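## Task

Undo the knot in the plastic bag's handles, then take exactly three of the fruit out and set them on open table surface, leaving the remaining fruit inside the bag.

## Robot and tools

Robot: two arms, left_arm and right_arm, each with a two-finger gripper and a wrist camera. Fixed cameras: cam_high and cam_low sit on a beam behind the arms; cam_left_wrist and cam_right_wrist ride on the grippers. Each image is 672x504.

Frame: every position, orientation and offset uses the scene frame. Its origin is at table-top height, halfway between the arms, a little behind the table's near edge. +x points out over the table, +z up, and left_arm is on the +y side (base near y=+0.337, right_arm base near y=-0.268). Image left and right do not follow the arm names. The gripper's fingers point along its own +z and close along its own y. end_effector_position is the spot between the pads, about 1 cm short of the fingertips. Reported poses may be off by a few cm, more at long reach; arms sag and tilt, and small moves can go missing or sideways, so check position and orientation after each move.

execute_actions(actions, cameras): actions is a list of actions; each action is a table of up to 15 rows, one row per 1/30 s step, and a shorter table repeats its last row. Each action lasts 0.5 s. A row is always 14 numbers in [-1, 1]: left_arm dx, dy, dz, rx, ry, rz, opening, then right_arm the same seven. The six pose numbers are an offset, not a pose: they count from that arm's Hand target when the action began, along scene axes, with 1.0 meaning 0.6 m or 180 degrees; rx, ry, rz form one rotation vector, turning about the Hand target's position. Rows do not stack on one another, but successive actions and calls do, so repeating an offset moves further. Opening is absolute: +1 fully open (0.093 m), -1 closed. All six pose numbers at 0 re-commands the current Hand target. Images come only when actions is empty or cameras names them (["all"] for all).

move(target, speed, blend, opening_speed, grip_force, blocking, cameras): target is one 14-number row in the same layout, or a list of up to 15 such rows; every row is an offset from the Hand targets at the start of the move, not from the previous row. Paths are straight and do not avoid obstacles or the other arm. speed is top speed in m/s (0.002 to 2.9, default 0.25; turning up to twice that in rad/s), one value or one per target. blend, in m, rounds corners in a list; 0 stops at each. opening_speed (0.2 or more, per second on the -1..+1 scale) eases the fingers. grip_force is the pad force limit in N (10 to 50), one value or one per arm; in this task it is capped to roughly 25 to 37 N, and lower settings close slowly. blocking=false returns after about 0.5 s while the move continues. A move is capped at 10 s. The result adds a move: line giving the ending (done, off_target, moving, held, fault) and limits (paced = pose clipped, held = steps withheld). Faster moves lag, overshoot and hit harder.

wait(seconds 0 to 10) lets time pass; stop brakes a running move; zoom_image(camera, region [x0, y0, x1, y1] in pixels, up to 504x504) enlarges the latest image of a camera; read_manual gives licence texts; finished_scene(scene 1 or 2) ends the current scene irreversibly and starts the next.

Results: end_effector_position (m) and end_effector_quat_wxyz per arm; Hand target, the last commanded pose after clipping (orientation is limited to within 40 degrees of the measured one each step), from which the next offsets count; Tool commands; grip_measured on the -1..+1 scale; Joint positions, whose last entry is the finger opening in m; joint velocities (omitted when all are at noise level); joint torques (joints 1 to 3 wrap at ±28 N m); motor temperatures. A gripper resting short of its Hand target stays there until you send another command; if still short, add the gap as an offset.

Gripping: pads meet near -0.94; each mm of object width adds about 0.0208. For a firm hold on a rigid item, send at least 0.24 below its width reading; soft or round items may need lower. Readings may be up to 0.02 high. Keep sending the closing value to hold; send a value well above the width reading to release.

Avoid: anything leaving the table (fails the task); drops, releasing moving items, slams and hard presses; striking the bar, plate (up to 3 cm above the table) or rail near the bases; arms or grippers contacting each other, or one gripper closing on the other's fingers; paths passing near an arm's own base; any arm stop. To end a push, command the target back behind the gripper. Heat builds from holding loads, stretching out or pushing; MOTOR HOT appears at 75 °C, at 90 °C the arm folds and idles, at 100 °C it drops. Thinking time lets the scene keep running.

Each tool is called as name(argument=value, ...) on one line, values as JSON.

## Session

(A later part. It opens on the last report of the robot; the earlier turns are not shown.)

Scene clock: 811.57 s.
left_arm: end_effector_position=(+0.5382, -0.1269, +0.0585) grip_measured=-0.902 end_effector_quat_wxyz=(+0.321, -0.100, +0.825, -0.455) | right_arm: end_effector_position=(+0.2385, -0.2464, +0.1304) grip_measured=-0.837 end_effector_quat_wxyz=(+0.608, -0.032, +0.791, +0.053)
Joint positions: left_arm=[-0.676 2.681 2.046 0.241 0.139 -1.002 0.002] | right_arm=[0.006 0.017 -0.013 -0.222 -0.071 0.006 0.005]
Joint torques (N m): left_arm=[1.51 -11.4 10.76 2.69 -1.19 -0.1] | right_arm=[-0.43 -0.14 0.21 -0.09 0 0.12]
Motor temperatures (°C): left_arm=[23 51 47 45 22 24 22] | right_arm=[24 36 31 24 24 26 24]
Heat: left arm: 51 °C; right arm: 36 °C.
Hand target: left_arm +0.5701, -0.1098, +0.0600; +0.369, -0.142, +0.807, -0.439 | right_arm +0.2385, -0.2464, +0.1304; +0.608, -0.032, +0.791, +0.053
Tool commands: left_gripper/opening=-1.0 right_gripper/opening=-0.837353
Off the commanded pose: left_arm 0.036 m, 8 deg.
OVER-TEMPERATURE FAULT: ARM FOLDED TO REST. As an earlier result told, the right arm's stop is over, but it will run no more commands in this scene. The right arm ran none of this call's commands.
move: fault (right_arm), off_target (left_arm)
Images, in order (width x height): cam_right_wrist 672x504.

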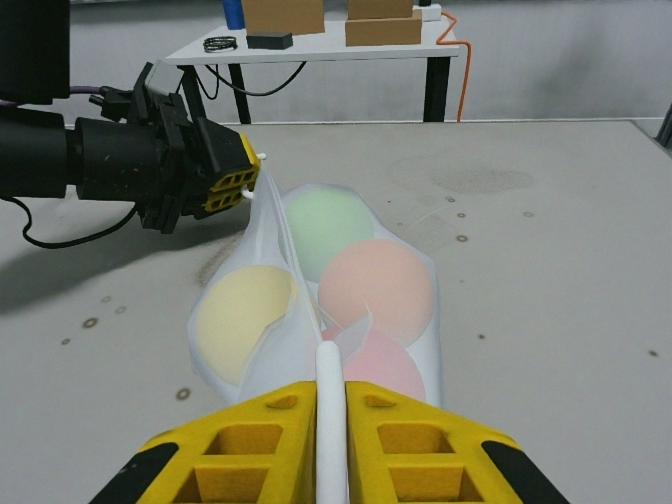

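move(target=[0.1, 0.0, 0.0, 0, 0, 0, -1.0, 0, 0, 0, 0, 0, 0, -0.838], speed=0.08, cameras=["cam_right_wrist"])

move(target=[0.07, 0.0, 0.0, 0, 0, 0, -1.0, 0, 0, 0, 0, 0, 0, -0.838], speed=0.08, cameras=["cam_right_wrist"])

Scene clock: 817.13 s.
left_arm: end_effector_position=(+0.5745, -0.1595, +0.0832) grip_measured=-0.902 end_effector_quat_wxyz=(+0.336, -0.077, +0.794, -0.500) | right_arm: end_effector_position=(+0.2385, -0.2464, +0.1304) grip_measured=-0.837 end_effector_quat_wxyz=(+0.608, -0.032, +0.791, +0.053)
Joint positions: left_arm=[-0.667 2.962 2.613 0.065 0.2 -1.001 0.002] | right_arm=[0.006 0.017 -0.013 -0.222 -0.071 0.006 0.005]
Joint torques (N m): left_arm=[5.18 -12.26 11.36 1.73 -1.3 0.1] | right_arm=[-0.49 -0.02 0.21 -0.08 0 0.14]
Heat: left arm: 52 °C; right arm: 36 °C.
Hand target: left_arm +0.6301, -0.1098, +0.0600; +0.369, -0.142, +0.807, -0.439 | right_arm +0.2385, -0.2464, +0.1304; +0.608, -0.032, +0.791, +0.053
Tool commands: left_gripper/opening=-1.0 right_gripper/opening=-0.837353
Off the commanded pose: left_arm 0.078 m, 11 deg.
OVER-TEMPERATURE FAULT: ARM FOLDED TO REST. As an earlier result told, the right arm's stop is over, but it will run no more commands in this scene. The right arm ran none of this call's commands.
move: fault (right_arm), off_target (left_arm)
Images, in order (width x height): cam_right_wrist 672x504.

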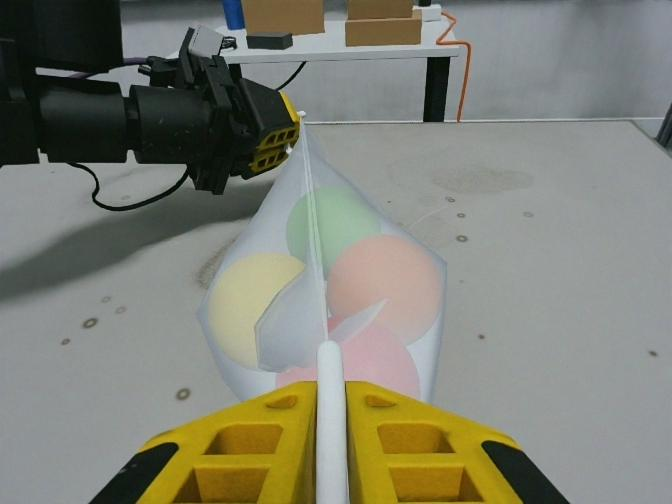

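Scene clock: 818.40 s.
left_arm: end_effector_position=(+0.5876, -0.1564, +0.0832) grip_measured=-0.902 end_effector_quat_wxyz=(+0.349, -0.070, +0.778, -0.518) | right_arm: end_effector_position=(+0.2385, -0.2464, +0.1304) grip_measured=-0.837 end_effector_quat_wxyz=(+0.608, -0.032, +0.791, +0.053)
Joint positions: left_arm=[-0.647 3.097 2.838 0.03 0.229 -0.997 0.002] | right_arm=[0.006 0.017 -0.013 -0.222 -0.071 0.006 0.005]
Joint torques (N m): left_arm=[6.15 -12.57 11.08 1.86 -1.61 0.04] | right_arm=[-0.25 -0.09 0.17 -0.07 -0.01 0.15]
Heat: left arm: 52 °C; right arm: 36 °C.
Hand target: left_arm +0.6721, -0.1098, +0.0599; +0.369, -0.142, +0.807, -0.439 | right_arm +0.2385, -0.2464, +0.1304; +0.608, -0.032, +0.791, +0.053
Tool commands: left_gripper/opening=-1.0 right_gripper/opening=-0.837353
Off the commanded pose: left_arm 0.099 m, 13 deg.
OVER-TEMPERATURE FAULT: ARM FOLDED TO REST. As an earlier result told, the right arm's stop is over, but it will run no more commands in this scene. The right arm ran none of this call's commands.
elbow stopped short (left arm): the move would have taken joint 3 (elbow) straighter than the controller allows.
move: fault (right_arm), off_target (left_arm)
Images, in order (width x height): cam_right_wrist 672x504.

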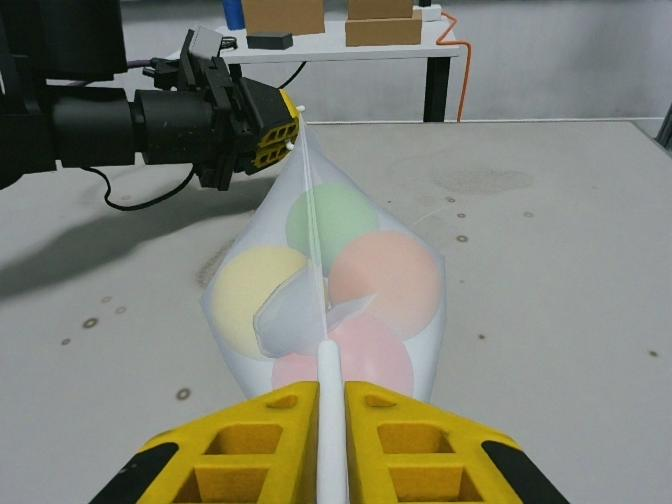

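move(target=[-0.45, -0.0167, 0.0333, 0.0514, 0.1141, -0.0933, -1.0, 0, 0, 0, 0, 0, 0, -0.838], speed=0.15, cameras=["cam_right_wrist", "cam_high"])

Scene clock: 835.00 s.
left_arm: end_effector_position=(+0.4147, -0.1219, +0.0709) grip_measured=-0.902 end_effector_quat_wxyz=(+0.181, -0.069, +0.899, -0.393) | right_arm: end_effector_position=(+0.2385, -0.2464, +0.1304) grip_measured=-0.837 end_effector_quat_wxyz=(+0.608, -0.032, +0.791, +0.053)
Joint positions: left_arm=[-0.777 2.339 1.704 -0.064 0.21 -1.023 0.002] | right_arm=[0.006 0.017 -0.013 -0.222 -0.071 0.006 0.005]
Joint torques (N m): left_arm=[-0.88 -14.68 6.75 1.5 0.27 -0.06] | right_arm=[-0.43 -0.08 0.13 -0.06 0.02 0.13]
Motor temperatures (°C): left_arm=[25 55 50 46 23 24 22] | right_arm=[24 35 30 24 24 26 24]
Heat: left arm: 55 °C; right arm: 35 °C.
Hand target: left_arm +0.4021, -0.1197, +0.0799; +0.162, -0.070, +0.904, -0.390 | right_arm +0.2385, -0.2464, +0.1304; +0.608, -0.032, +0.791, +0.053
Tool commands: left_gripper/opening=-1.0 right_gripper/opening=-0.837353
Off the commanded pose: left_arm 0.016 m, 2 deg.
OVER-TEMPERATURE FAULT: ARM FOLDED TO REST. As an earlier result told, the right arm's stop is over, but it will run no more commands in this scene. The right arm ran none of this call's commands.
move: fault (right_arm), off_target (left_arm)
Images, in order (width x height): cam_high 672x504, cam_right_wrist 672x504.

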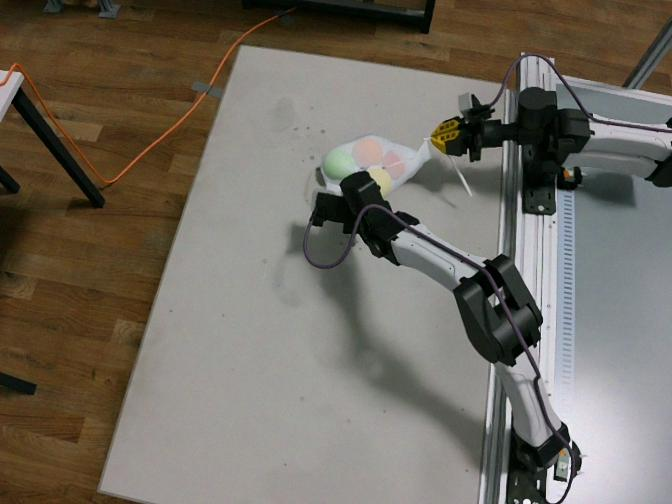

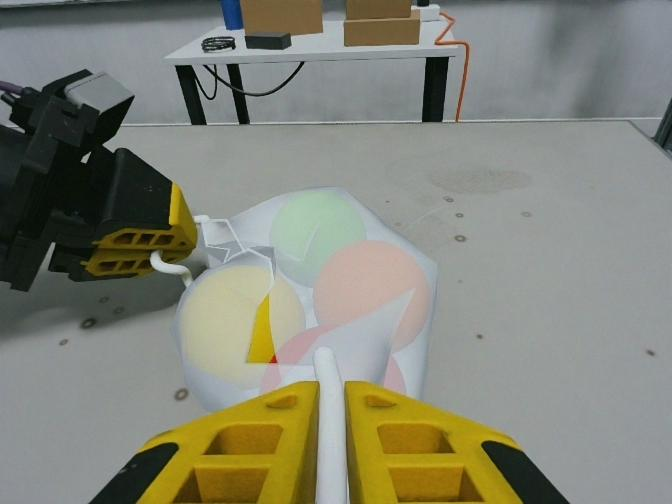

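move(target=[-0.0833, -0.05, 0.0667, 0, 0, 0, -1.0, 0, 0, 0, 0, 0, 0, -0.838], speed=0.1, cameras=["cam_right_wrist", "cam_left_wrist"])

Scene clock: 838.90 s.
left_arm: end_effector_position=(+0.3578, -0.1564, +0.1110) grip_measured=-0.902 end_effector_quat_wxyz=(+0.166, -0.061, +0.899, -0.400) | right_arm: end_effector_position=(+0.2385, -0.2464, +0.1304) grip_measured=-0.837 end_effector_quat_wxyz=(+0.608, -0.032, +0.791, +0.053)
Joint positions: left_arm=[-0.9 2.242 1.697 -0.144 0.151 -1.103 0.002] | right_arm=[0.006 0.017 -0.013 -0.222 -0.071 0.006 0.005]
Joint torques (N m): left_arm=[-0.5 -13.97 7.62 1.51 -0.17 -0.05] | right_arm=[-0.34 0.01 0.18 -0.11 0.01 0.12]
Motor temperatures (°C): left_arm=[25 57 50 45 23 24 22] | right_arm=[24 35 30 24 24 26 24]
Heat: left arm: 57 °C; right arm: 35 °C.
Hand target: left_arm +0.3521, -0.1498, +0.1201; +0.162, -0.069, +0.904, -0.390 | right_arm +0.2385, -0.2464, +0.1304; +0.608, -0.032, +0.791, +0.053
Tool commands: left_gripper/opening=-1.0 right_gripper/opening=-0.837353
Off the commanded pose: left_arm 0.012 m, 2 deg.
OVER-TEMPERATURE FAULT: ARM FOLDED TO REST. As an earlier result told, the right arm's stop is over, but it will run no more commands in this scene. The right arm ran none of this call's commands.
move: fault (right_arm), off_target (left_arm)
Images, in order (width x height): cam_left_wrist 672x504, cam_right_wrist 672x504.

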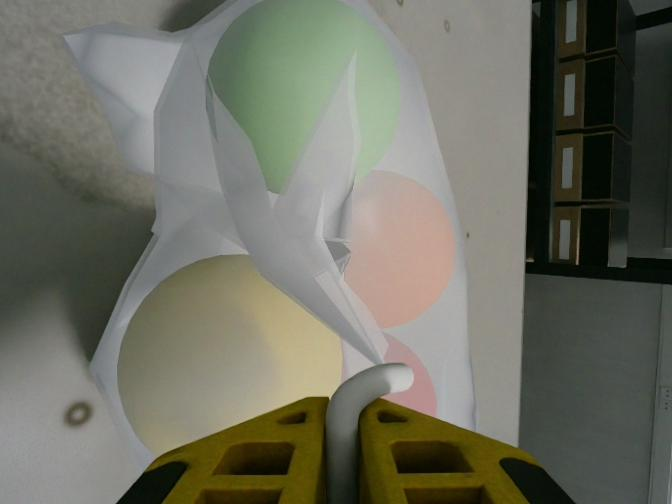

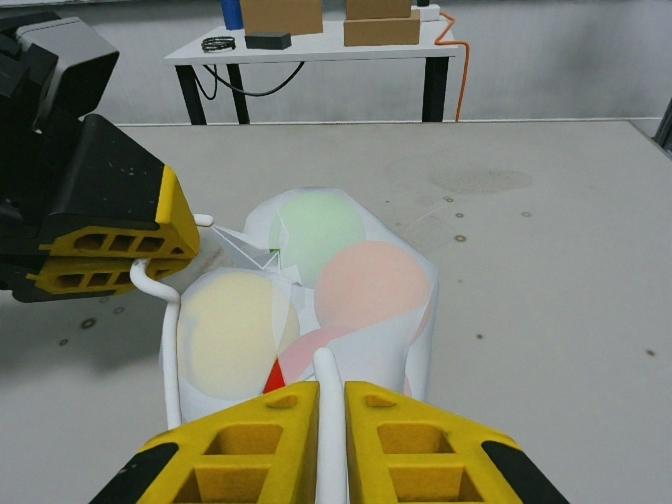

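move(target=[[0.05, 0.15, -0.02, 0, 0, 0, -1.0, 0, 0, 0, 0, 0, 0, -0.838], [0.1, 0.35, -0.02, 0, 0, 0, -1.0, 0, 0, 0, 0, 0, 0, -0.838]], speed=0.1, blend=[0.03, 0], cameras=["cam_high", "cam_right_wrist", "cam_low"])

Scene clock: 847.93 s.
left_arm: end_effector_position=(+0.4050, +0.0466, +0.1006) grip_measured=-0.902 end_effector_quat_wxyz=(+0.140, -0.062, +0.905, -0.398) | right_arm: end_effector_position=(+0.2370, -0.2365, +0.1309) grip_measured=-0.837 end_effector_quat_wxyz=(+0.607, -0.051, +0.789, +0.077)
Joint positions: left_arm=[-0.456 1.951 1.257 -0.142 0.508 -0.788 0.002] | right_arm=[0.006 0.017 -0.013 -0.222 -0.131 0.006 0.005]
Joint torques (N m): left_arm=[1.39 -11.29 6.2 1.79 -0.06 0.22] | right_arm=[-0.44 -0.08 0.24 -0.07 0.07 0.13]
Motor temperatures (°C): left_arm=[24 60 50 44 23 24 23] | right_arm=[24 35 30 24 24 26 24]
Heat: left arm: 60 °C; right arm: 35 °C.
Hand target: left_arm +0.4121, +0.0603, +0.1081; +0.162, -0.069, +0.904, -0.390 | right_arm +0.2371, -0.2366, +0.1309; +0.607, -0.050, +0.789, +0.077 (not the last commanded pose)
Tool commands: left_gripper/opening=-1.0 right_gripper/opening=-0.837353
Off the commanded pose: left_arm 0.017 m, 3 deg.
OVER-TEMPERATURE FAULT: ARM FOLDED TO REST. As an earlier result told, the right arm's stop is over, but it will run no more commands in this scene. The right arm ran none of this call's commands.
move: fault (right_arm), off_target (left_arm)
Images, in order (width x height): cam_high 672x504, cam_low 672x504, cam_right_wrist 672x504.

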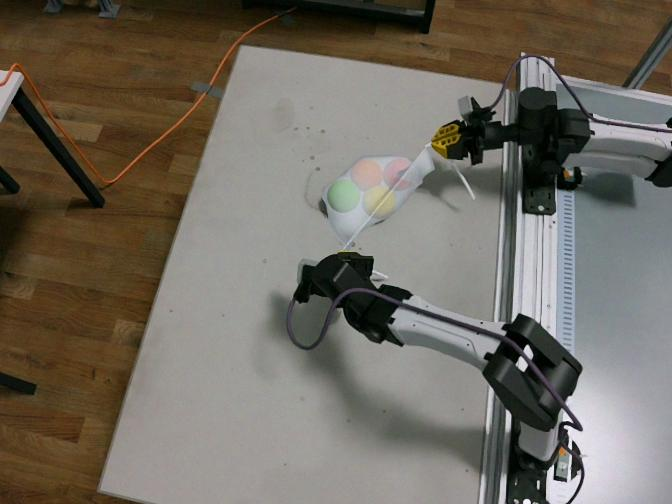

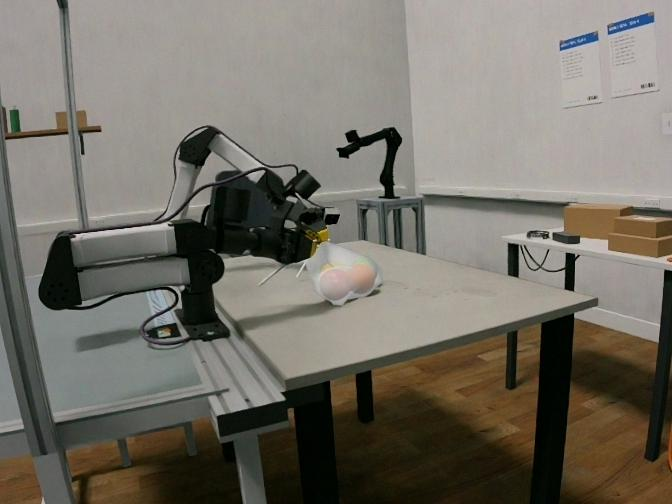

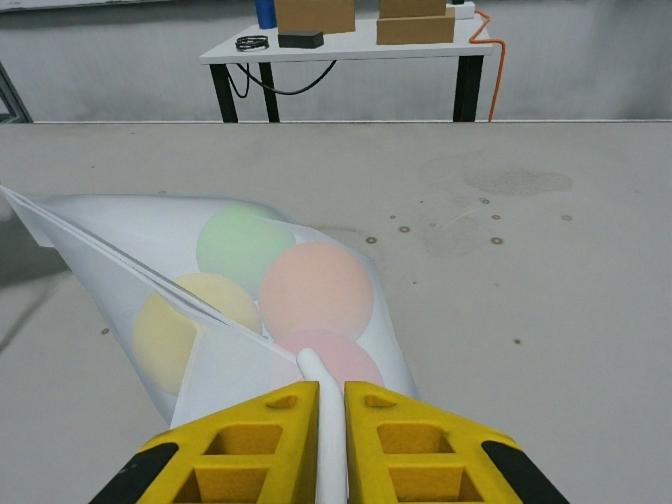

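move(target=[0.0, 0.1167, -0.0133, 0, 0, 0, -1.0, 0, 0, 0, 0, 0, 0, -0.838], speed=0.1, cameras=["cam_high", "cam_right_wrist"])

Scene clock: 851.47 s.
left_arm: end_effector_position=(+0.4045, +0.1056, +0.1005) grip_measured=-0.902 end_effector_quat_wxyz=(+0.143, -0.043, +0.895, -0.421) | right_arm: end_effector_position=(+0.2213, -0.1886, +0.1323) grip_measured=-0.837 end_effector_quat_wxyz=(+0.588, -0.139, +0.775, +0.187)
Joint positions: left_arm=[-0.296 1.887 1.151 -0.146 0.661 -0.632 0.002] | right_arm=[0.038 0.017 -0.013 -0.232 -0.386 0.006 0.005]
Joint torques (N m): left_arm=[2.41 -10.55 6.38 1.33 -0.41 0.14] | right_arm=[-0.38 0.02 0.09 -0.09 0.14 0.1]
Motor temperatures (°C): left_arm=[24 60 49 44 23 24 23] | right_arm=[24 35 30 24 24 26 24]
Heat: left arm: 60 °C; right arm: 35 °C.
Hand target: left_arm +0.4121, +0.1303, +0.1000; +0.162, -0.070, +0.904, -0.390 | right_arm +0.2215, -0.1891, +0.1323; +0.588, -0.138, +0.775, +0.185 (not the last commanded pose)
Tool commands: left_gripper/opening=-1.0 right_gripper/opening=-0.837352
Off the commanded pose: left_arm 0.026 m, 5 deg.
OVER-TEMPERATURE FAULT: ARM FOLDED TO REST. As an earlier result told, the right arm's stop is over, but it will run no more commands in this scene. The right arm ran none of this call's commands.
move: fault (right_arm), off_target (left_arm)
Images, in order (width x height): cam_high 672x504, cam_right_wrist 672x504.

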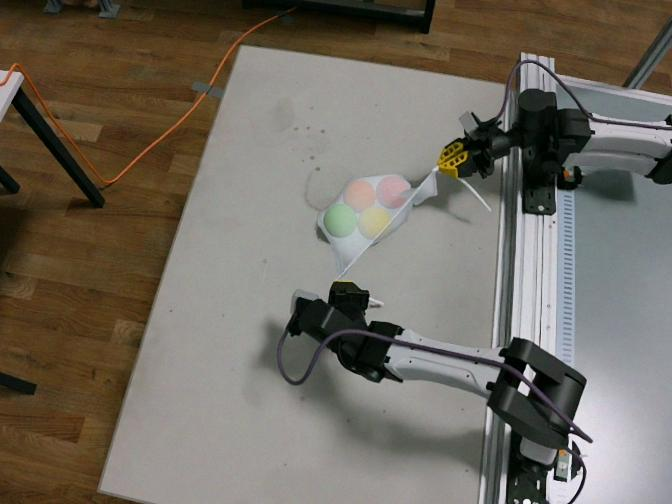

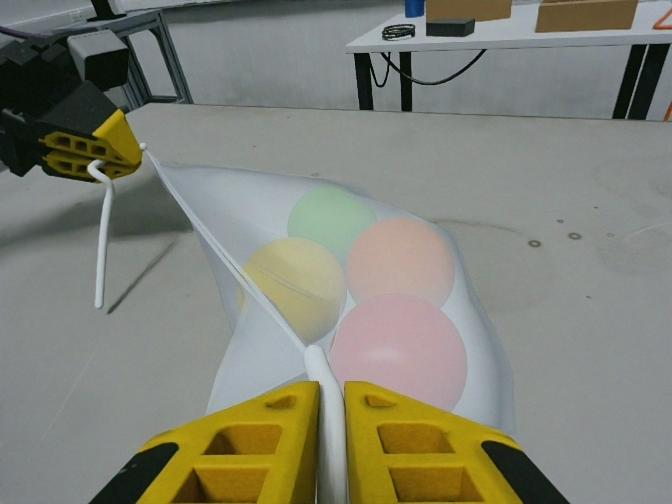

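move(target=[0.0, 0.1333, 0.0, 0, 0, 0, -1.0, 0, 0, 0, 0, 0, 0, -0.838], speed=0.1, cameras=["cam_high", "cam_right_wrist"])

Scene clock: 856.60 s.
left_arm: end_effector_position=(+0.3866, +0.1727, +0.0990) grip_measured=-0.902 end_effector_quat_wxyz=(+0.105, -0.039, +0.890, -0.443) | right_arm: end_effector_position=(+0.1927, -0.1441, +0.1359) grip_measured=-0.837 end_effector_quat_wxyz=(+0.555, -0.228, +0.745, +0.292)
Joint positions: left_arm=[-0.099 1.854 1.128 -0.369 0.843 -0.397 0.002] | right_arm=[0.106 0.017 -0.013 -0.244 -0.609 0.006 0.005]
Joint torques (N m): left_arm=[4.31 -9.98 7.69 1.47 -0.89 0.12] | right_arm=[-0.49 0.02 0.18 -0.09 0.05 0.13]
Motor temperatures (°C): left_arm=[24 59 49 44 23 24 23] | right_arm=[24 35 30 24 24 26 24]
Heat: left arm: 59 °C; right arm: 35 °C.
Hand target: left_arm +0.4120, +0.2101, +0.1000; +0.162, -0.069, +0.904, -0.390 | right_arm +0.1928, -0.1443, +0.1359; +0.555, -0.228, +0.745, +0.291 (not the last commanded pose)
Tool commands: left_gripper/opening=-1.0 right_gripper/opening=-0.837352
Off the commanded pose: left_arm 0.045 m, 10 deg.
OVER-TEMPERATURE FAULT: ARM FOLDED TO REST. As an earlier result told, the right arm's stop is over, but it will run no more commands in this scene. The right arm ran none of this call's commands.
move: fault (right_arm), off_target (left_arm)
Images, in order (width x height): cam_high 672x504, cam_right_wrist 672x504.

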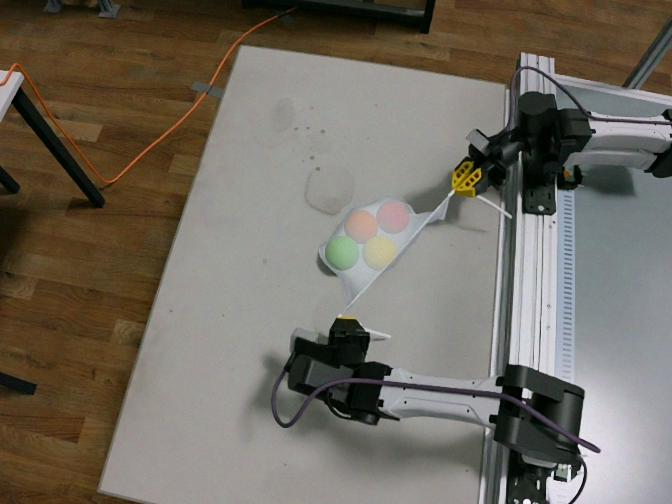

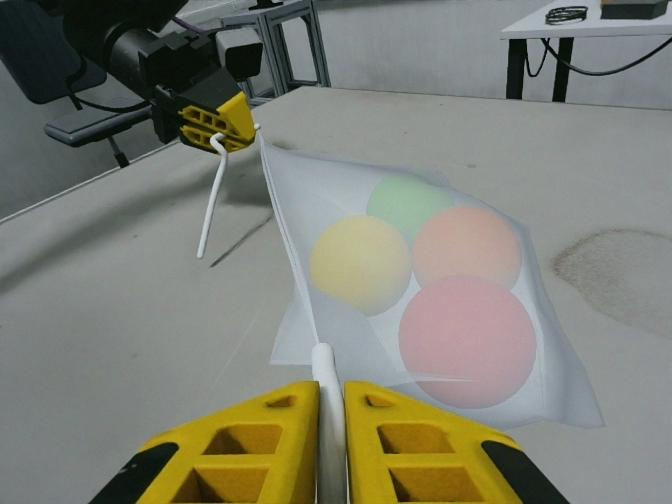

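move(target=[0.0, 0.1333, -0.02, 0, 0, 0, -1.0, 0, 0, 0, 0, 0, 0, -0.838], speed=0.1, cameras=["cam_high", "cam_right_wrist"])

Scene clock: 863.10 s.
left_arm: end_effector_position=(+0.4114, +0.2896, +0.0874) grip_measured=-0.902 end_effector_quat_wxyz=(+0.170, -0.072, +0.902, -0.390) | right_arm: end_effector_position=(+0.1886, -0.1381, +0.1360) grip_measured=-0.837 end_effector_quat_wxyz=(+0.551, -0.240, +0.741, +0.301)
Joint positions: left_arm=[0.185 1.894 1.19 -0.504 0.815 -0.127 0.002] | right_arm=[0.136 0.017 -0.013 -0.244 -0.61 0.006 0.005]
Joint torques (N m): left_arm=[-0.09 -7.1 9.14 0.74 0.59 0.23] | right_arm=[-0.39 -0.08 0.05 -0.11 0.02 0.17]
Motor temperatures (°C): left_arm=[24 58 48 43 23 24 23] | right_arm=[24 35 30 24 24 26 24]
Heat: left arm: 58 °C; right arm: 35 °C.
Hand target: left_arm +0.4121, +0.2902, +0.0881; +0.162, -0.070, +0.904, -0.390 | right_arm +0.1886, -0.1381, +0.1360; +0.551, -0.240, +0.741, +0.301 (not the last commanded pose)
Tool commands: left_gripper/opening=-1.0 right_gripper/opening=-0.837352
Off the commanded pose: left_arm 0.001 m, 1 deg.
OVER-TEMPERATURE FAULT: ARM FOLDED TO REST. As an earlier result told, the right arm's stop is over, but it will run no more commands in this scene. The right arm ran none of this call's commands.
move: fault (right_arm)
Images, in order (width x height): cam_high 672x504, cam_right_wrist 672x504.

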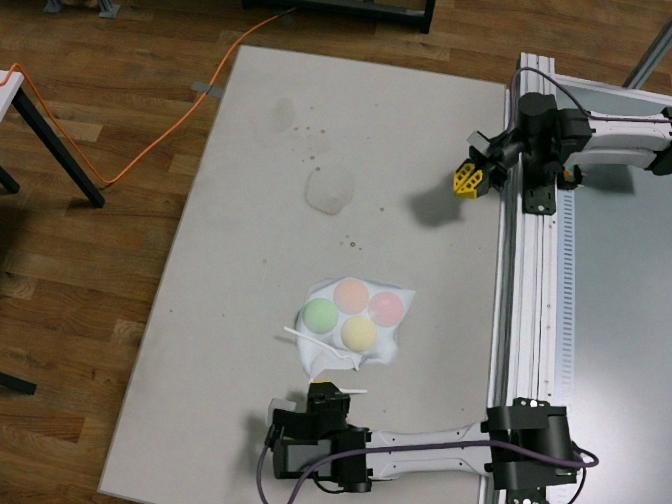

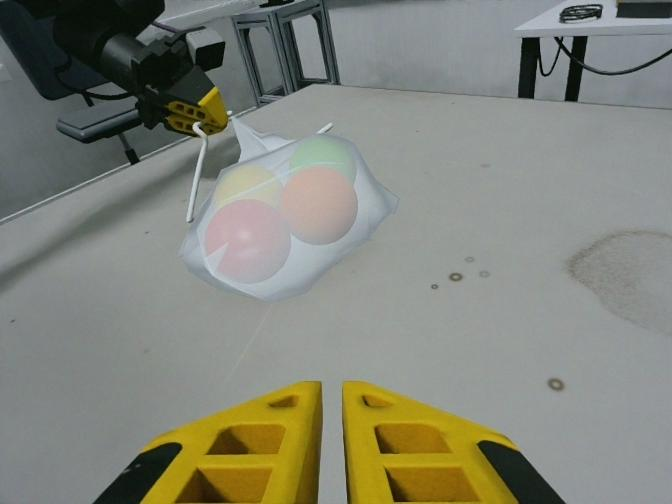

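zoom_image(camera="cam_high", region=[260, 250, 440, 400])

zoom_image(camera="cam_right_wrist", region=[150, 90, 420, 320])

Scaled by 2.800 from the camera's 672x504 image, which has a finer 960x720 frame.

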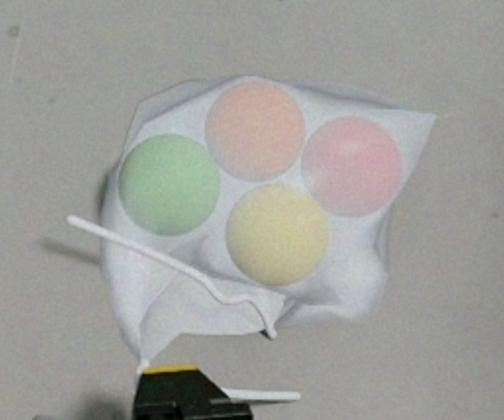

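Scaled by 1.867 from the camera's 672x504 image, which has a finer 960x720 frame.

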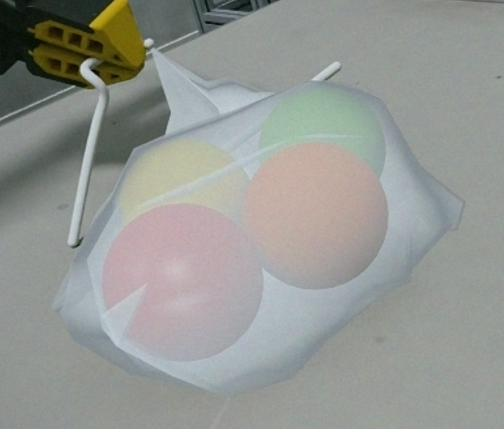

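wait(seconds=0.1, cameras=["cam_left_wrist"])

Scene clock: 872.47 s.
left_arm: end_effector_position=(+0.4114, +0.2896, +0.0875) grip_measured=-0.902 end_effector_quat_wxyz=(+0.170, -0.072, +0.902, -0.390) | right_arm: end_effector_position=(+0.1886, -0.1381, +0.1360) grip_measured=-0.837 end_effector_quat_wxyz=(+0.551, -0.240, +0.741, +0.301)
Joint positions: left_arm=[0.185 1.894 1.19 -0.504 0.815 -0.126 0.002] | right_arm=[0.136 0.017 -0.013 -0.244 -0.61 0.006 0.005]
Joint torques (N m): left_arm=[-0.09 -7.06 9.26 0.71 0.58 0.26] | right_arm=[-0.24 0.03 0.1 -0.08 0 0.13]
Motor temperatures (°C): left_arm=[24 55 48 42 23 24 23] | right_arm=[24 35 30 24 24 26 24]
Heat: left arm: 55 °C; right arm: 35 °C.
Hand target: left_arm +0.4121, +0.2902, +0.0881; +0.162, -0.070, +0.904, -0.390 | right_arm +0.1886, -0.1381, +0.1360; +0.551, -0.240, +0.741, +0.301 (not the last commanded pose)
Tool commands: left_gripper/opening=-1.0 right_gripper/opening=-0.837352
Off the commanded pose: left_arm 0.001 m, 1 deg.
OVER-TEMPERATURE FAULT: ARM FOLDED TO REST. As an earlier result told, the right arm's stop is over, but it will run no more commands in this scene.
wait: 0.10 s; at rest from the start
Images, in order (width x height): cam_left_wrist 672x504.

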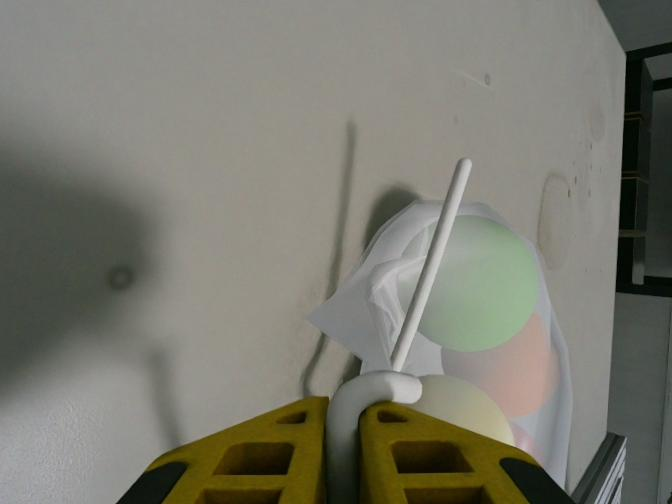

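move(target=[0.0, -0.02, -0.105, 0, 0, 0, -1.0, 0, 0, 0, 0, 0, 0, -0.838], speed=0.1, cameras=["cam_high"])

Scene clock: 877.33 s.
left_arm: end_effector_position=(+0.4103, +0.2798, +0.0306) grip_measured=-0.902 end_effector_quat_wxyz=(+0.158, -0.069, +0.903, -0.393) | right_arm: end_effector_position=(+0.1886, -0.1381, +0.1360) grip_measured=-0.837 end_effector_quat_wxyz=(+0.551, -0.240, +0.741, +0.301)
Joint positions: left_arm=[0.162 2.02 1.11 -0.311 0.815 -0.137 0.002] | right_arm=[0.136 0.017 -0.013 -0.244 -0.61 0.006 0.005]
Joint torques (N m): left_arm=[-0.77 -7.56 5.24 1.45 0.48 -0.05] | right_arm=[-0.38 0.06 0.1 -0.1 -0.02 0.14]
Heat: left arm: 53 °C; right arm: 35 °C.
Hand target: left_arm +0.4121, +0.2782, +0.0251; +0.162, -0.069, +0.904, -0.390 | right_arm +0.1886, -0.1381, +0.1360; +0.551, -0.240, +0.741, +0.301
Tool commands: left_gripper/opening=-1.0 right_gripper/opening=-0.837352
Off the commanded pose: left_arm 0.006 m, 1 deg.
OVER-TEMPERATURE FAULT: ARM FOLDED TO REST. As an earlier result told, the right arm's stop is over, but it will run no more commands in this scene. The right arm ran none of this call's commands.
move: fault (right_arm)
Images, in order (width x height): cam_high 672x504.

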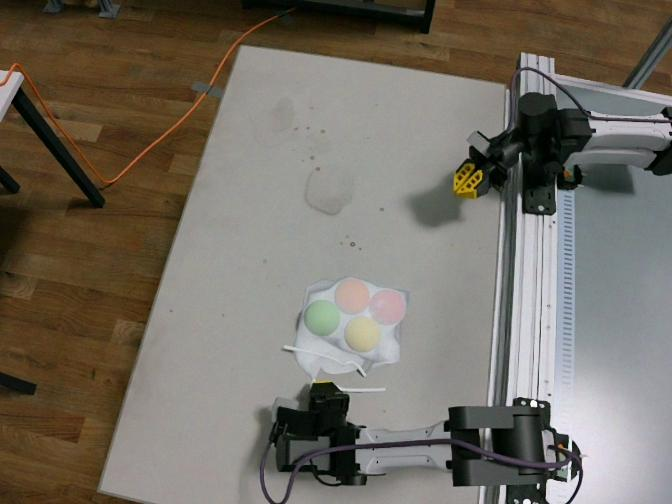

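move(target=[[0, 0, 0, 0, 0, 0, -0.4, 0, 0, 0, 0, 0, 0, -0.838], [-0.05, 0.09, 0.12, 0, 0, 0, -0.4, 0, 0, 0, 0, 0, 0, -0.838]], speed=0.15, cameras=["cam_high", "cam_left_wrist"])

Scene clock: 883.43 s.
left_arm: end_effector_position=(+0.3797, +0.3328, +0.0822) grip_measured=-0.403 end_effector_quat_wxyz=(+0.153, -0.079, +0.908, -0.382) | right_arm: end_effector_position=(+0.1886, -0.1381, +0.1360) grip_measured=-0.837 end_effector_quat_wxyz=(+0.551, -0.240, +0.741, +0.301)
Joint positions: left_arm=[0.32 1.877 1.178 -0.69 0.828 0.071 0.026] | right_arm=[0.136 0.017 -0.013 -0.244 -0.61 0.006 0.005]
Joint torques (N m): left_arm=[0.03 -8.94 8.88 0.44 0.92 0.32] | right_arm=[-0.23 -0.09 0.16 -0.11 0.02 0.12]
Heat: left arm: 51 °C; right arm: 35 °C.
Hand target: left_arm +0.3821, +0.3321, +0.0971; +0.162, -0.069, +0.904, -0.390 | right_arm +0.1886, -0.1381, +0.1360; +0.551, -0.240, +0.741, +0.301
Tool commands: left_gripper/opening=-0.4 right_gripper/opening=-0.837352
Off the commanded pose: left_arm 0.015 m, 2 deg.
OVER-TEMPERATURE FAULT: ARM FOLDED TO REST. As an earlier result told, the right arm's stop is over, but it will run no more commands in this scene. The right arm ran none of this call's commands.
move: fault (right_arm), off_target (left_arm)
Images, in order (width x height): cam_high 672x504, cam_left_wrist 672x504.

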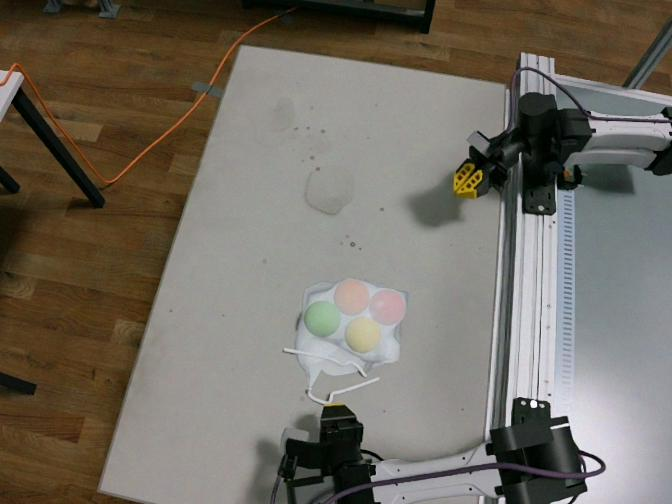

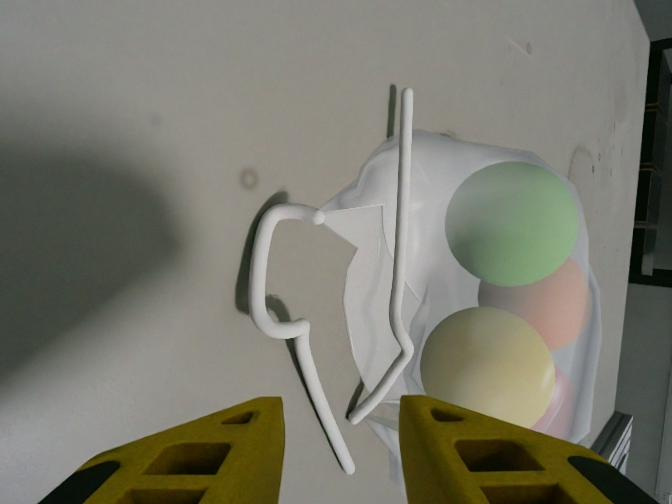

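move(target=[[-0.03, -0.03, 0.15, 0.1, -0.06, -0.05, -0.4, 0, 0, 0, 0, 0, 0, -0.838], [-0.0785, -0.2068, 0.2365, 0.2305, -0.142, -0.1228, -0.4, 0, 0, 0, 0, 0, 0, -0.838]], speed=0.25, blend=[0.03, 0], cameras=["cam_left_wrist"])

Scene clock: 893.30 s.
left_arm: end_effector_position=(+0.3388, +0.2055, +0.2274) grip_measured=-0.402 end_effector_quat_wxyz=(+0.288, +0.253, +0.920, -0.083) | right_arm: end_effector_position=(+0.1886, -0.1381, +0.1360) grip_measured=-0.837 end_effector_quat_wxyz=(+0.551, -0.240, +0.741, +0.301)
Joint positions: left_arm=[-0.322 1.406 1.311 -0.873 0.115 0.18 0.026] | right_arm=[0.136 0.017 -0.013 -0.244 -0.61 0.006 0.005]
Joint torques (N m): left_arm=[-0.51 -6.27 10.43 1.24 -0.1 -0.12] | right_arm=[-0.24 -0.03 0.12 -0.04 0.02 0.11]
Heat: left arm: 51 °C; right arm: 34 °C.
Hand target: left_arm +0.3350, +0.2081, +0.2390; +0.291, +0.246, +0.921, -0.078 | right_arm +0.1886, -0.1381, +0.1360; +0.551, -0.240, +0.741, +0.301
Tool commands: left_gripper/opening=-0.4 right_gripper/opening=-0.837352
Off the commanded pose: left_arm 0.012 m, 1 deg.
OVER-TEMPERATURE FAULT: ARM FOLDED TO REST. As an earlier result told, the right arm's stop is over, but it will run no more commands in this scene. The right arm ran none of this call's commands.
move: fault (right_arm), off_target (left_arm)
Images, in order (width x height): cam_left_wrist 672x504.

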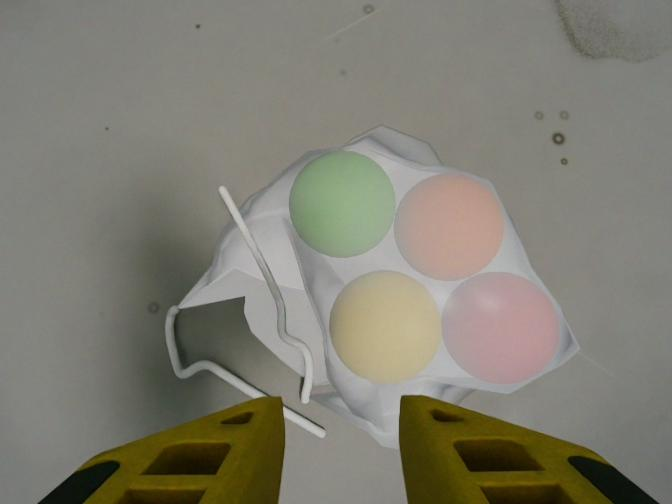

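zoom_image(camera="cam_left_wrist", region=[150, 110, 600, 460])

zoom_image(camera="cam_left_wrist", region=[160, 200, 350, 420])

Scaled by 1.120 from the camera's 672x504 image, which has a finer 960x720 frame.

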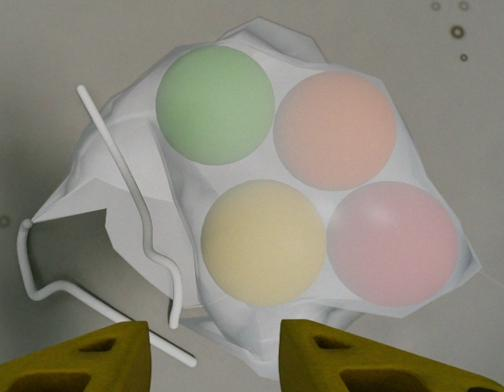

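Scaled by 2.291 from the camera's 672x504 image, which has a finer 960x720 frame.

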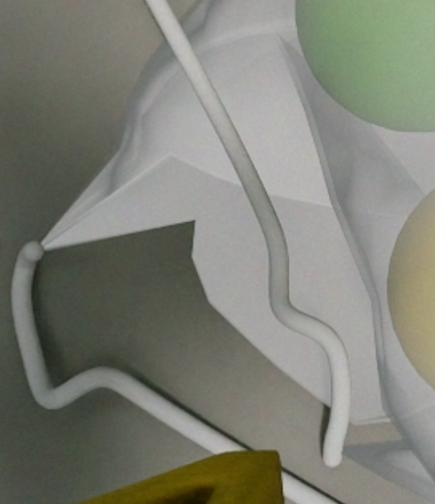

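move(target=[0.0417, 0.1533, -0.1317, -0.1515, -0.1275, -0.2157, -0.4, 0, 0, 0, 0, 0, 0, -0.838], speed=0.25, cameras=["cam_left_wrist"])

zoom_image(camera="cam_left_wrist", region=[150, 80, 500, 400])

Scene clock: 917.37 s.
left_arm: end_effector_position=(+0.3578, +0.3001, +0.1539) grip_measured=-0.402 end_effector_quat_wxyz=(+0.464, +0.474, +0.678, -0.319) | right_arm: end_effector_position=(+0.1886, -0.1381, +0.1360) grip_measured=-0.837 end_effector_quat_wxyz=(+0.551, -0.240, +0.741, +0.301)
Joint positions: left_arm=[0.343 1.808 1.187 -0.89 1.188 1.531 0.026] | right_arm=[0.136 0.017 -0.013 -0.244 -0.61 0.006 0.005]
Joint torques (N m): left_arm=[-0.08 -5.98 8.69 0.16 1.17 0.19] | right_arm=[-0.53 0.08 0.23 -0.09 0.01 0.12]
Motor temperatures (°C): left_arm=[23 46 51 40 22 24 22] | right_arm=[24 34 30 24 24 26 24]
Heat: left arm: 51 °C; right arm: 34 °C.
Hand target: left_arm +0.3600, +0.3001, +0.1600; +0.470, +0.470, +0.671, -0.329 | right_arm +0.1886, -0.1381, +0.1360; +0.551, -0.240, +0.741, +0.301
Tool commands: left_gripper/opening=-0.4 right_gripper/opening=-0.837352
Off the commanded pose: left_arm 0.007 m, 2 deg.
OVER-TEMPERATURE FAULT: ARM FOLDED TO REST. As an earlier result told, the right arm's stop is over, but it will run no more commands in this scene. The right arm ran none of this call's commands.
move: fault (right_arm)
Images, in order (width x height): cam_left_wrist 672x504.

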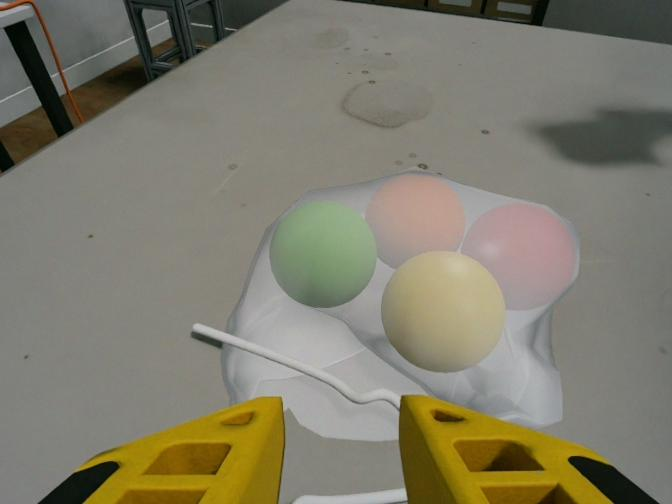

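Scaled by 1.440 from the camera's 672x504 image, which has a finer 960x720 frame.

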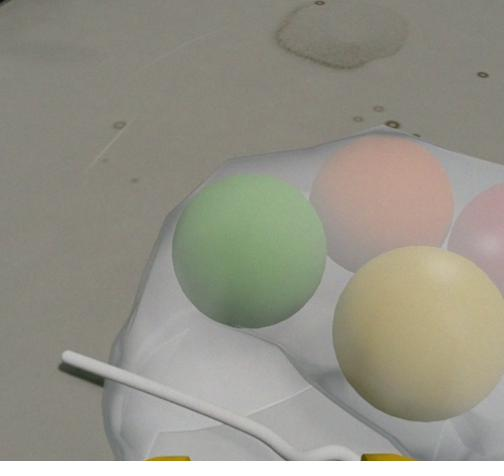

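move(target=[0.0, 0.05, 0.08, 0, 0, 0, 1.0, 0, 0, 0, 0, 0, 0, -0.838], speed=0.25, cameras=["cam_left_wrist"])

zoom_image(camera="cam_left_wrist", region=[150, 180, 550, 480])

Scene clock: 921.37 s.
left_arm: end_effector_position=(+0.3574, +0.3294, +0.2032) grip_measured=+1.000 end_effector_quat_wxyz=(+0.465, +0.472, +0.675, -0.324) | right_arm: end_effector_position=(+0.1886, -0.1381, +0.1360) grip_measured=-0.837 end_effector_quat_wxyz=(+0.551, -0.240, +0.741, +0.301)
Joint positions: left_arm=[0.428 1.861 1.45 -1.332 1.192 1.773 0.093] | right_arm=[0.136 0.017 -0.013 -0.244 -0.61 0.006 0.005]
Joint torques (N m): left_arm=[-0.03 -6.49 8.61 -0.17 1 0.19] | right_arm=[-0.36 -0.01 0.23 -0.1 0.02 0.15]
Heat: left arm: 51 °C; right arm: 34 °C.
Hand target: left_arm +0.3600, +0.3301, +0.2080; +0.470, +0.470, +0.671, -0.329 | right_arm +0.1886, -0.1381, +0.1360; +0.551, -0.240, +0.741, +0.301
Tool commands: left_gripper/opening=+1.0 right_gripper/opening=-0.837352
Off the commanded pose: left_arm 0.006 m, 1 deg.
OVER-TEMPERATURE FAULT: ARM FOLDED TO REST. As an earlier result told, the right arm's stop is over, but it will run no more commands in this scene. The right arm ran none of this call's commands.
move: fault (right_arm)
Images, in order (width x height): cam_left_wrist 672x504.

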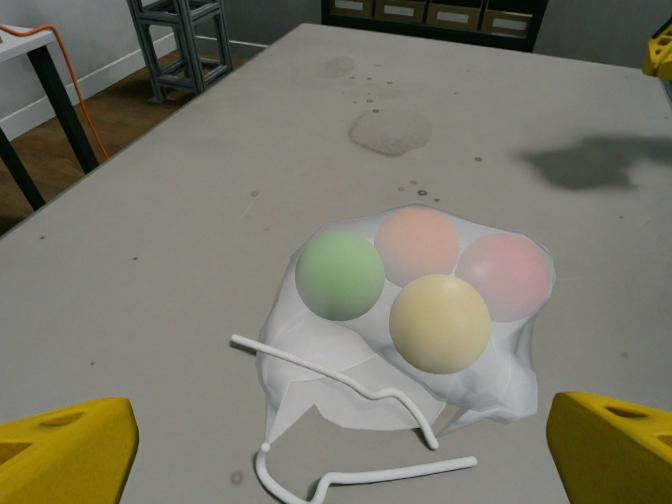

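Scaled by 1.260 from the camera's 672x504 image, which has a finer 960x720 frame.

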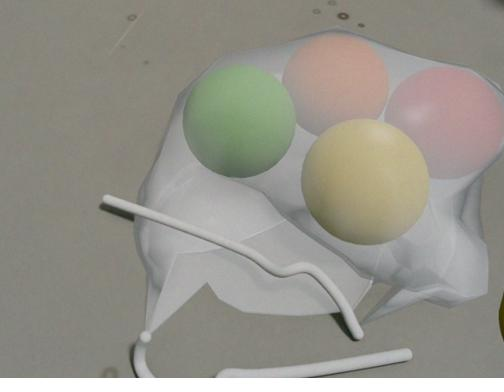

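move(target=[0.0533, -0.1717, -0.18, 0.2198, 0.0388, -0.1064, -0.3, 0, 0, 0, 0, 0, 0, -0.838], speed=0.2, cameras=["cam_left_wrist", "cam_high"])

Scene clock: 960.90 s.
left_arm: end_effector_position=(+0.3825, +0.2261, +0.1004) grip_measured=-0.298 end_effector_quat_wxyz=(+0.182, +0.683, +0.680, -0.197) | right_arm: end_effector_position=(+0.1886, -0.1381, +0.1360) grip_measured=-0.837 end_effector_quat_wxyz=(+0.551, -0.240, +0.741, +0.301)
Joint positions: left_arm=[-0.067 2.025 1.602 -1.119 0.531 1.501 0.031] | right_arm=[0.136 0.017 -0.013 -0.244 -0.61 0.006 0.005]
Joint torques (N m): left_arm=[-0.44 -7.79 9.02 0.54 0.29 -0.11] | right_arm=[-0.38 -0.09 0.12 -0.05 0.02 0.14]
Heat: left arm: 52 °C; right arm: 33 °C.
Hand target: left_arm +0.3920, +0.2271, +0.1000; +0.183, +0.683, +0.683, -0.183 | right_arm +0.1886, -0.1381, +0.1360; +0.551, -0.240, +0.741, +0.301
Tool commands: left_gripper/opening=-0.3 right_gripper/opening=-0.837352
Off the commanded pose: left_arm 0.010 m, 2 deg.
OVER-TEMPERATURE FAULT: ARM FOLDED TO REST. As an earlier result told, the right arm's stop is over, but it will run no more commands in this scene. The right arm ran none of this call's commands.
move: fault (right_arm)
Images, in order (width x height): cam_high 672x504, cam_left_wrist 672x504.

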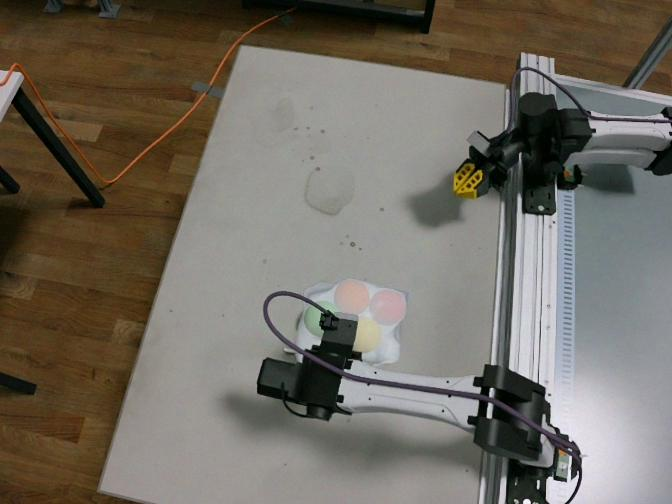

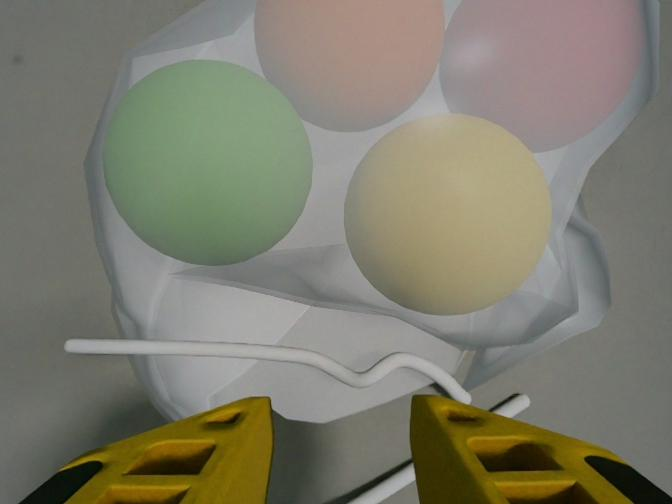

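zoom_image(camera="cam_left_wrist", region=[80, 200, 620, 430])

Region (80, 200, 620, 430) is 540x230 pixels. A region can be at most 504 by 504 pixels.

zoom_image(camera="cam_left_wrist", region=[100, 220, 500, 430])

Scaled by 1.260 from the camera's 672x504 image, which has a finer 960x720 frame.

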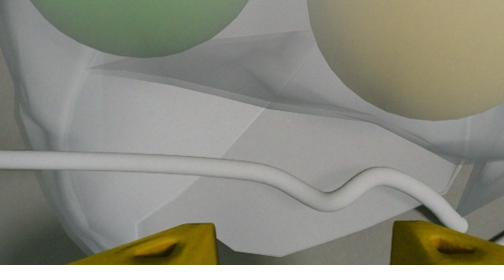

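move(target=[0.0083, -0.0318, -0.0833, 0, 0, 0, -0.3, 0, 0, 0, 0, 0, 0, -0.838], speed=0.1, cameras=["cam_left_wrist"])

Scene clock: 981.90 s.
left_arm: end_effector_position=(+0.3953, +0.2083, +0.0581) grip_measured=-0.298 end_effector_quat_wxyz=(+0.188, +0.684, +0.679, -0.191) | right_arm: end_effector_position=(+0.1886, -0.1381, +0.1360) grip_measured=-0.837 end_effector_quat_wxyz=(+0.551, -0.240, +0.741, +0.301)
Joint positions: left_arm=[-0.109 2.1 1.541 -0.94 0.527 1.45 0.031] | right_arm=[0.136 0.017 -0.013 -0.244 -0.61 0.006 0.005]
Joint torques (N m): left_arm=[-0.68 -8.53 5.93 0.72 0.29 -0.1] | right_arm=[-0.38 0.13 0.32 -0.11 0 0.12]
Motor temperatures (°C): left_arm=[23 42 52 35 22 24 22] | right_arm=[24 33 29 24 24 26 24]
Heat: left arm: 52 °C; right arm: 33 °C.
Hand target: left_arm +0.3969, +0.2080, +0.0499; +0.183, +0.683, +0.683, -0.183 | right_arm +0.1886, -0.1381, +0.1360; +0.551, -0.240, +0.741, +0.301
Tool commands: left_gripper/opening=-0.3 right_gripper/opening=-0.837352
Off the commanded pose: left_arm 0.008 m, 1 deg.
OVER-TEMPERATURE FAULT: ARM FOLDED TO REST. As an earlier result told, the right arm's stop is over, but it will run no more commands in this scene. The right arm ran none of this call's commands.
move: fault (right_arm)
Images, in order (width x height): cam_left_wrist 672x504.

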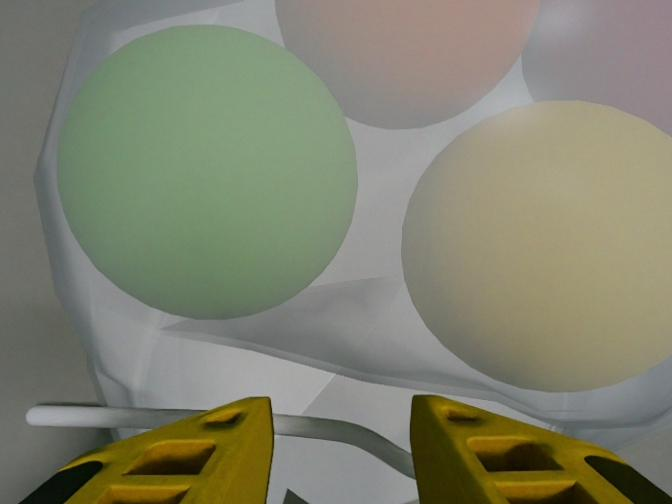

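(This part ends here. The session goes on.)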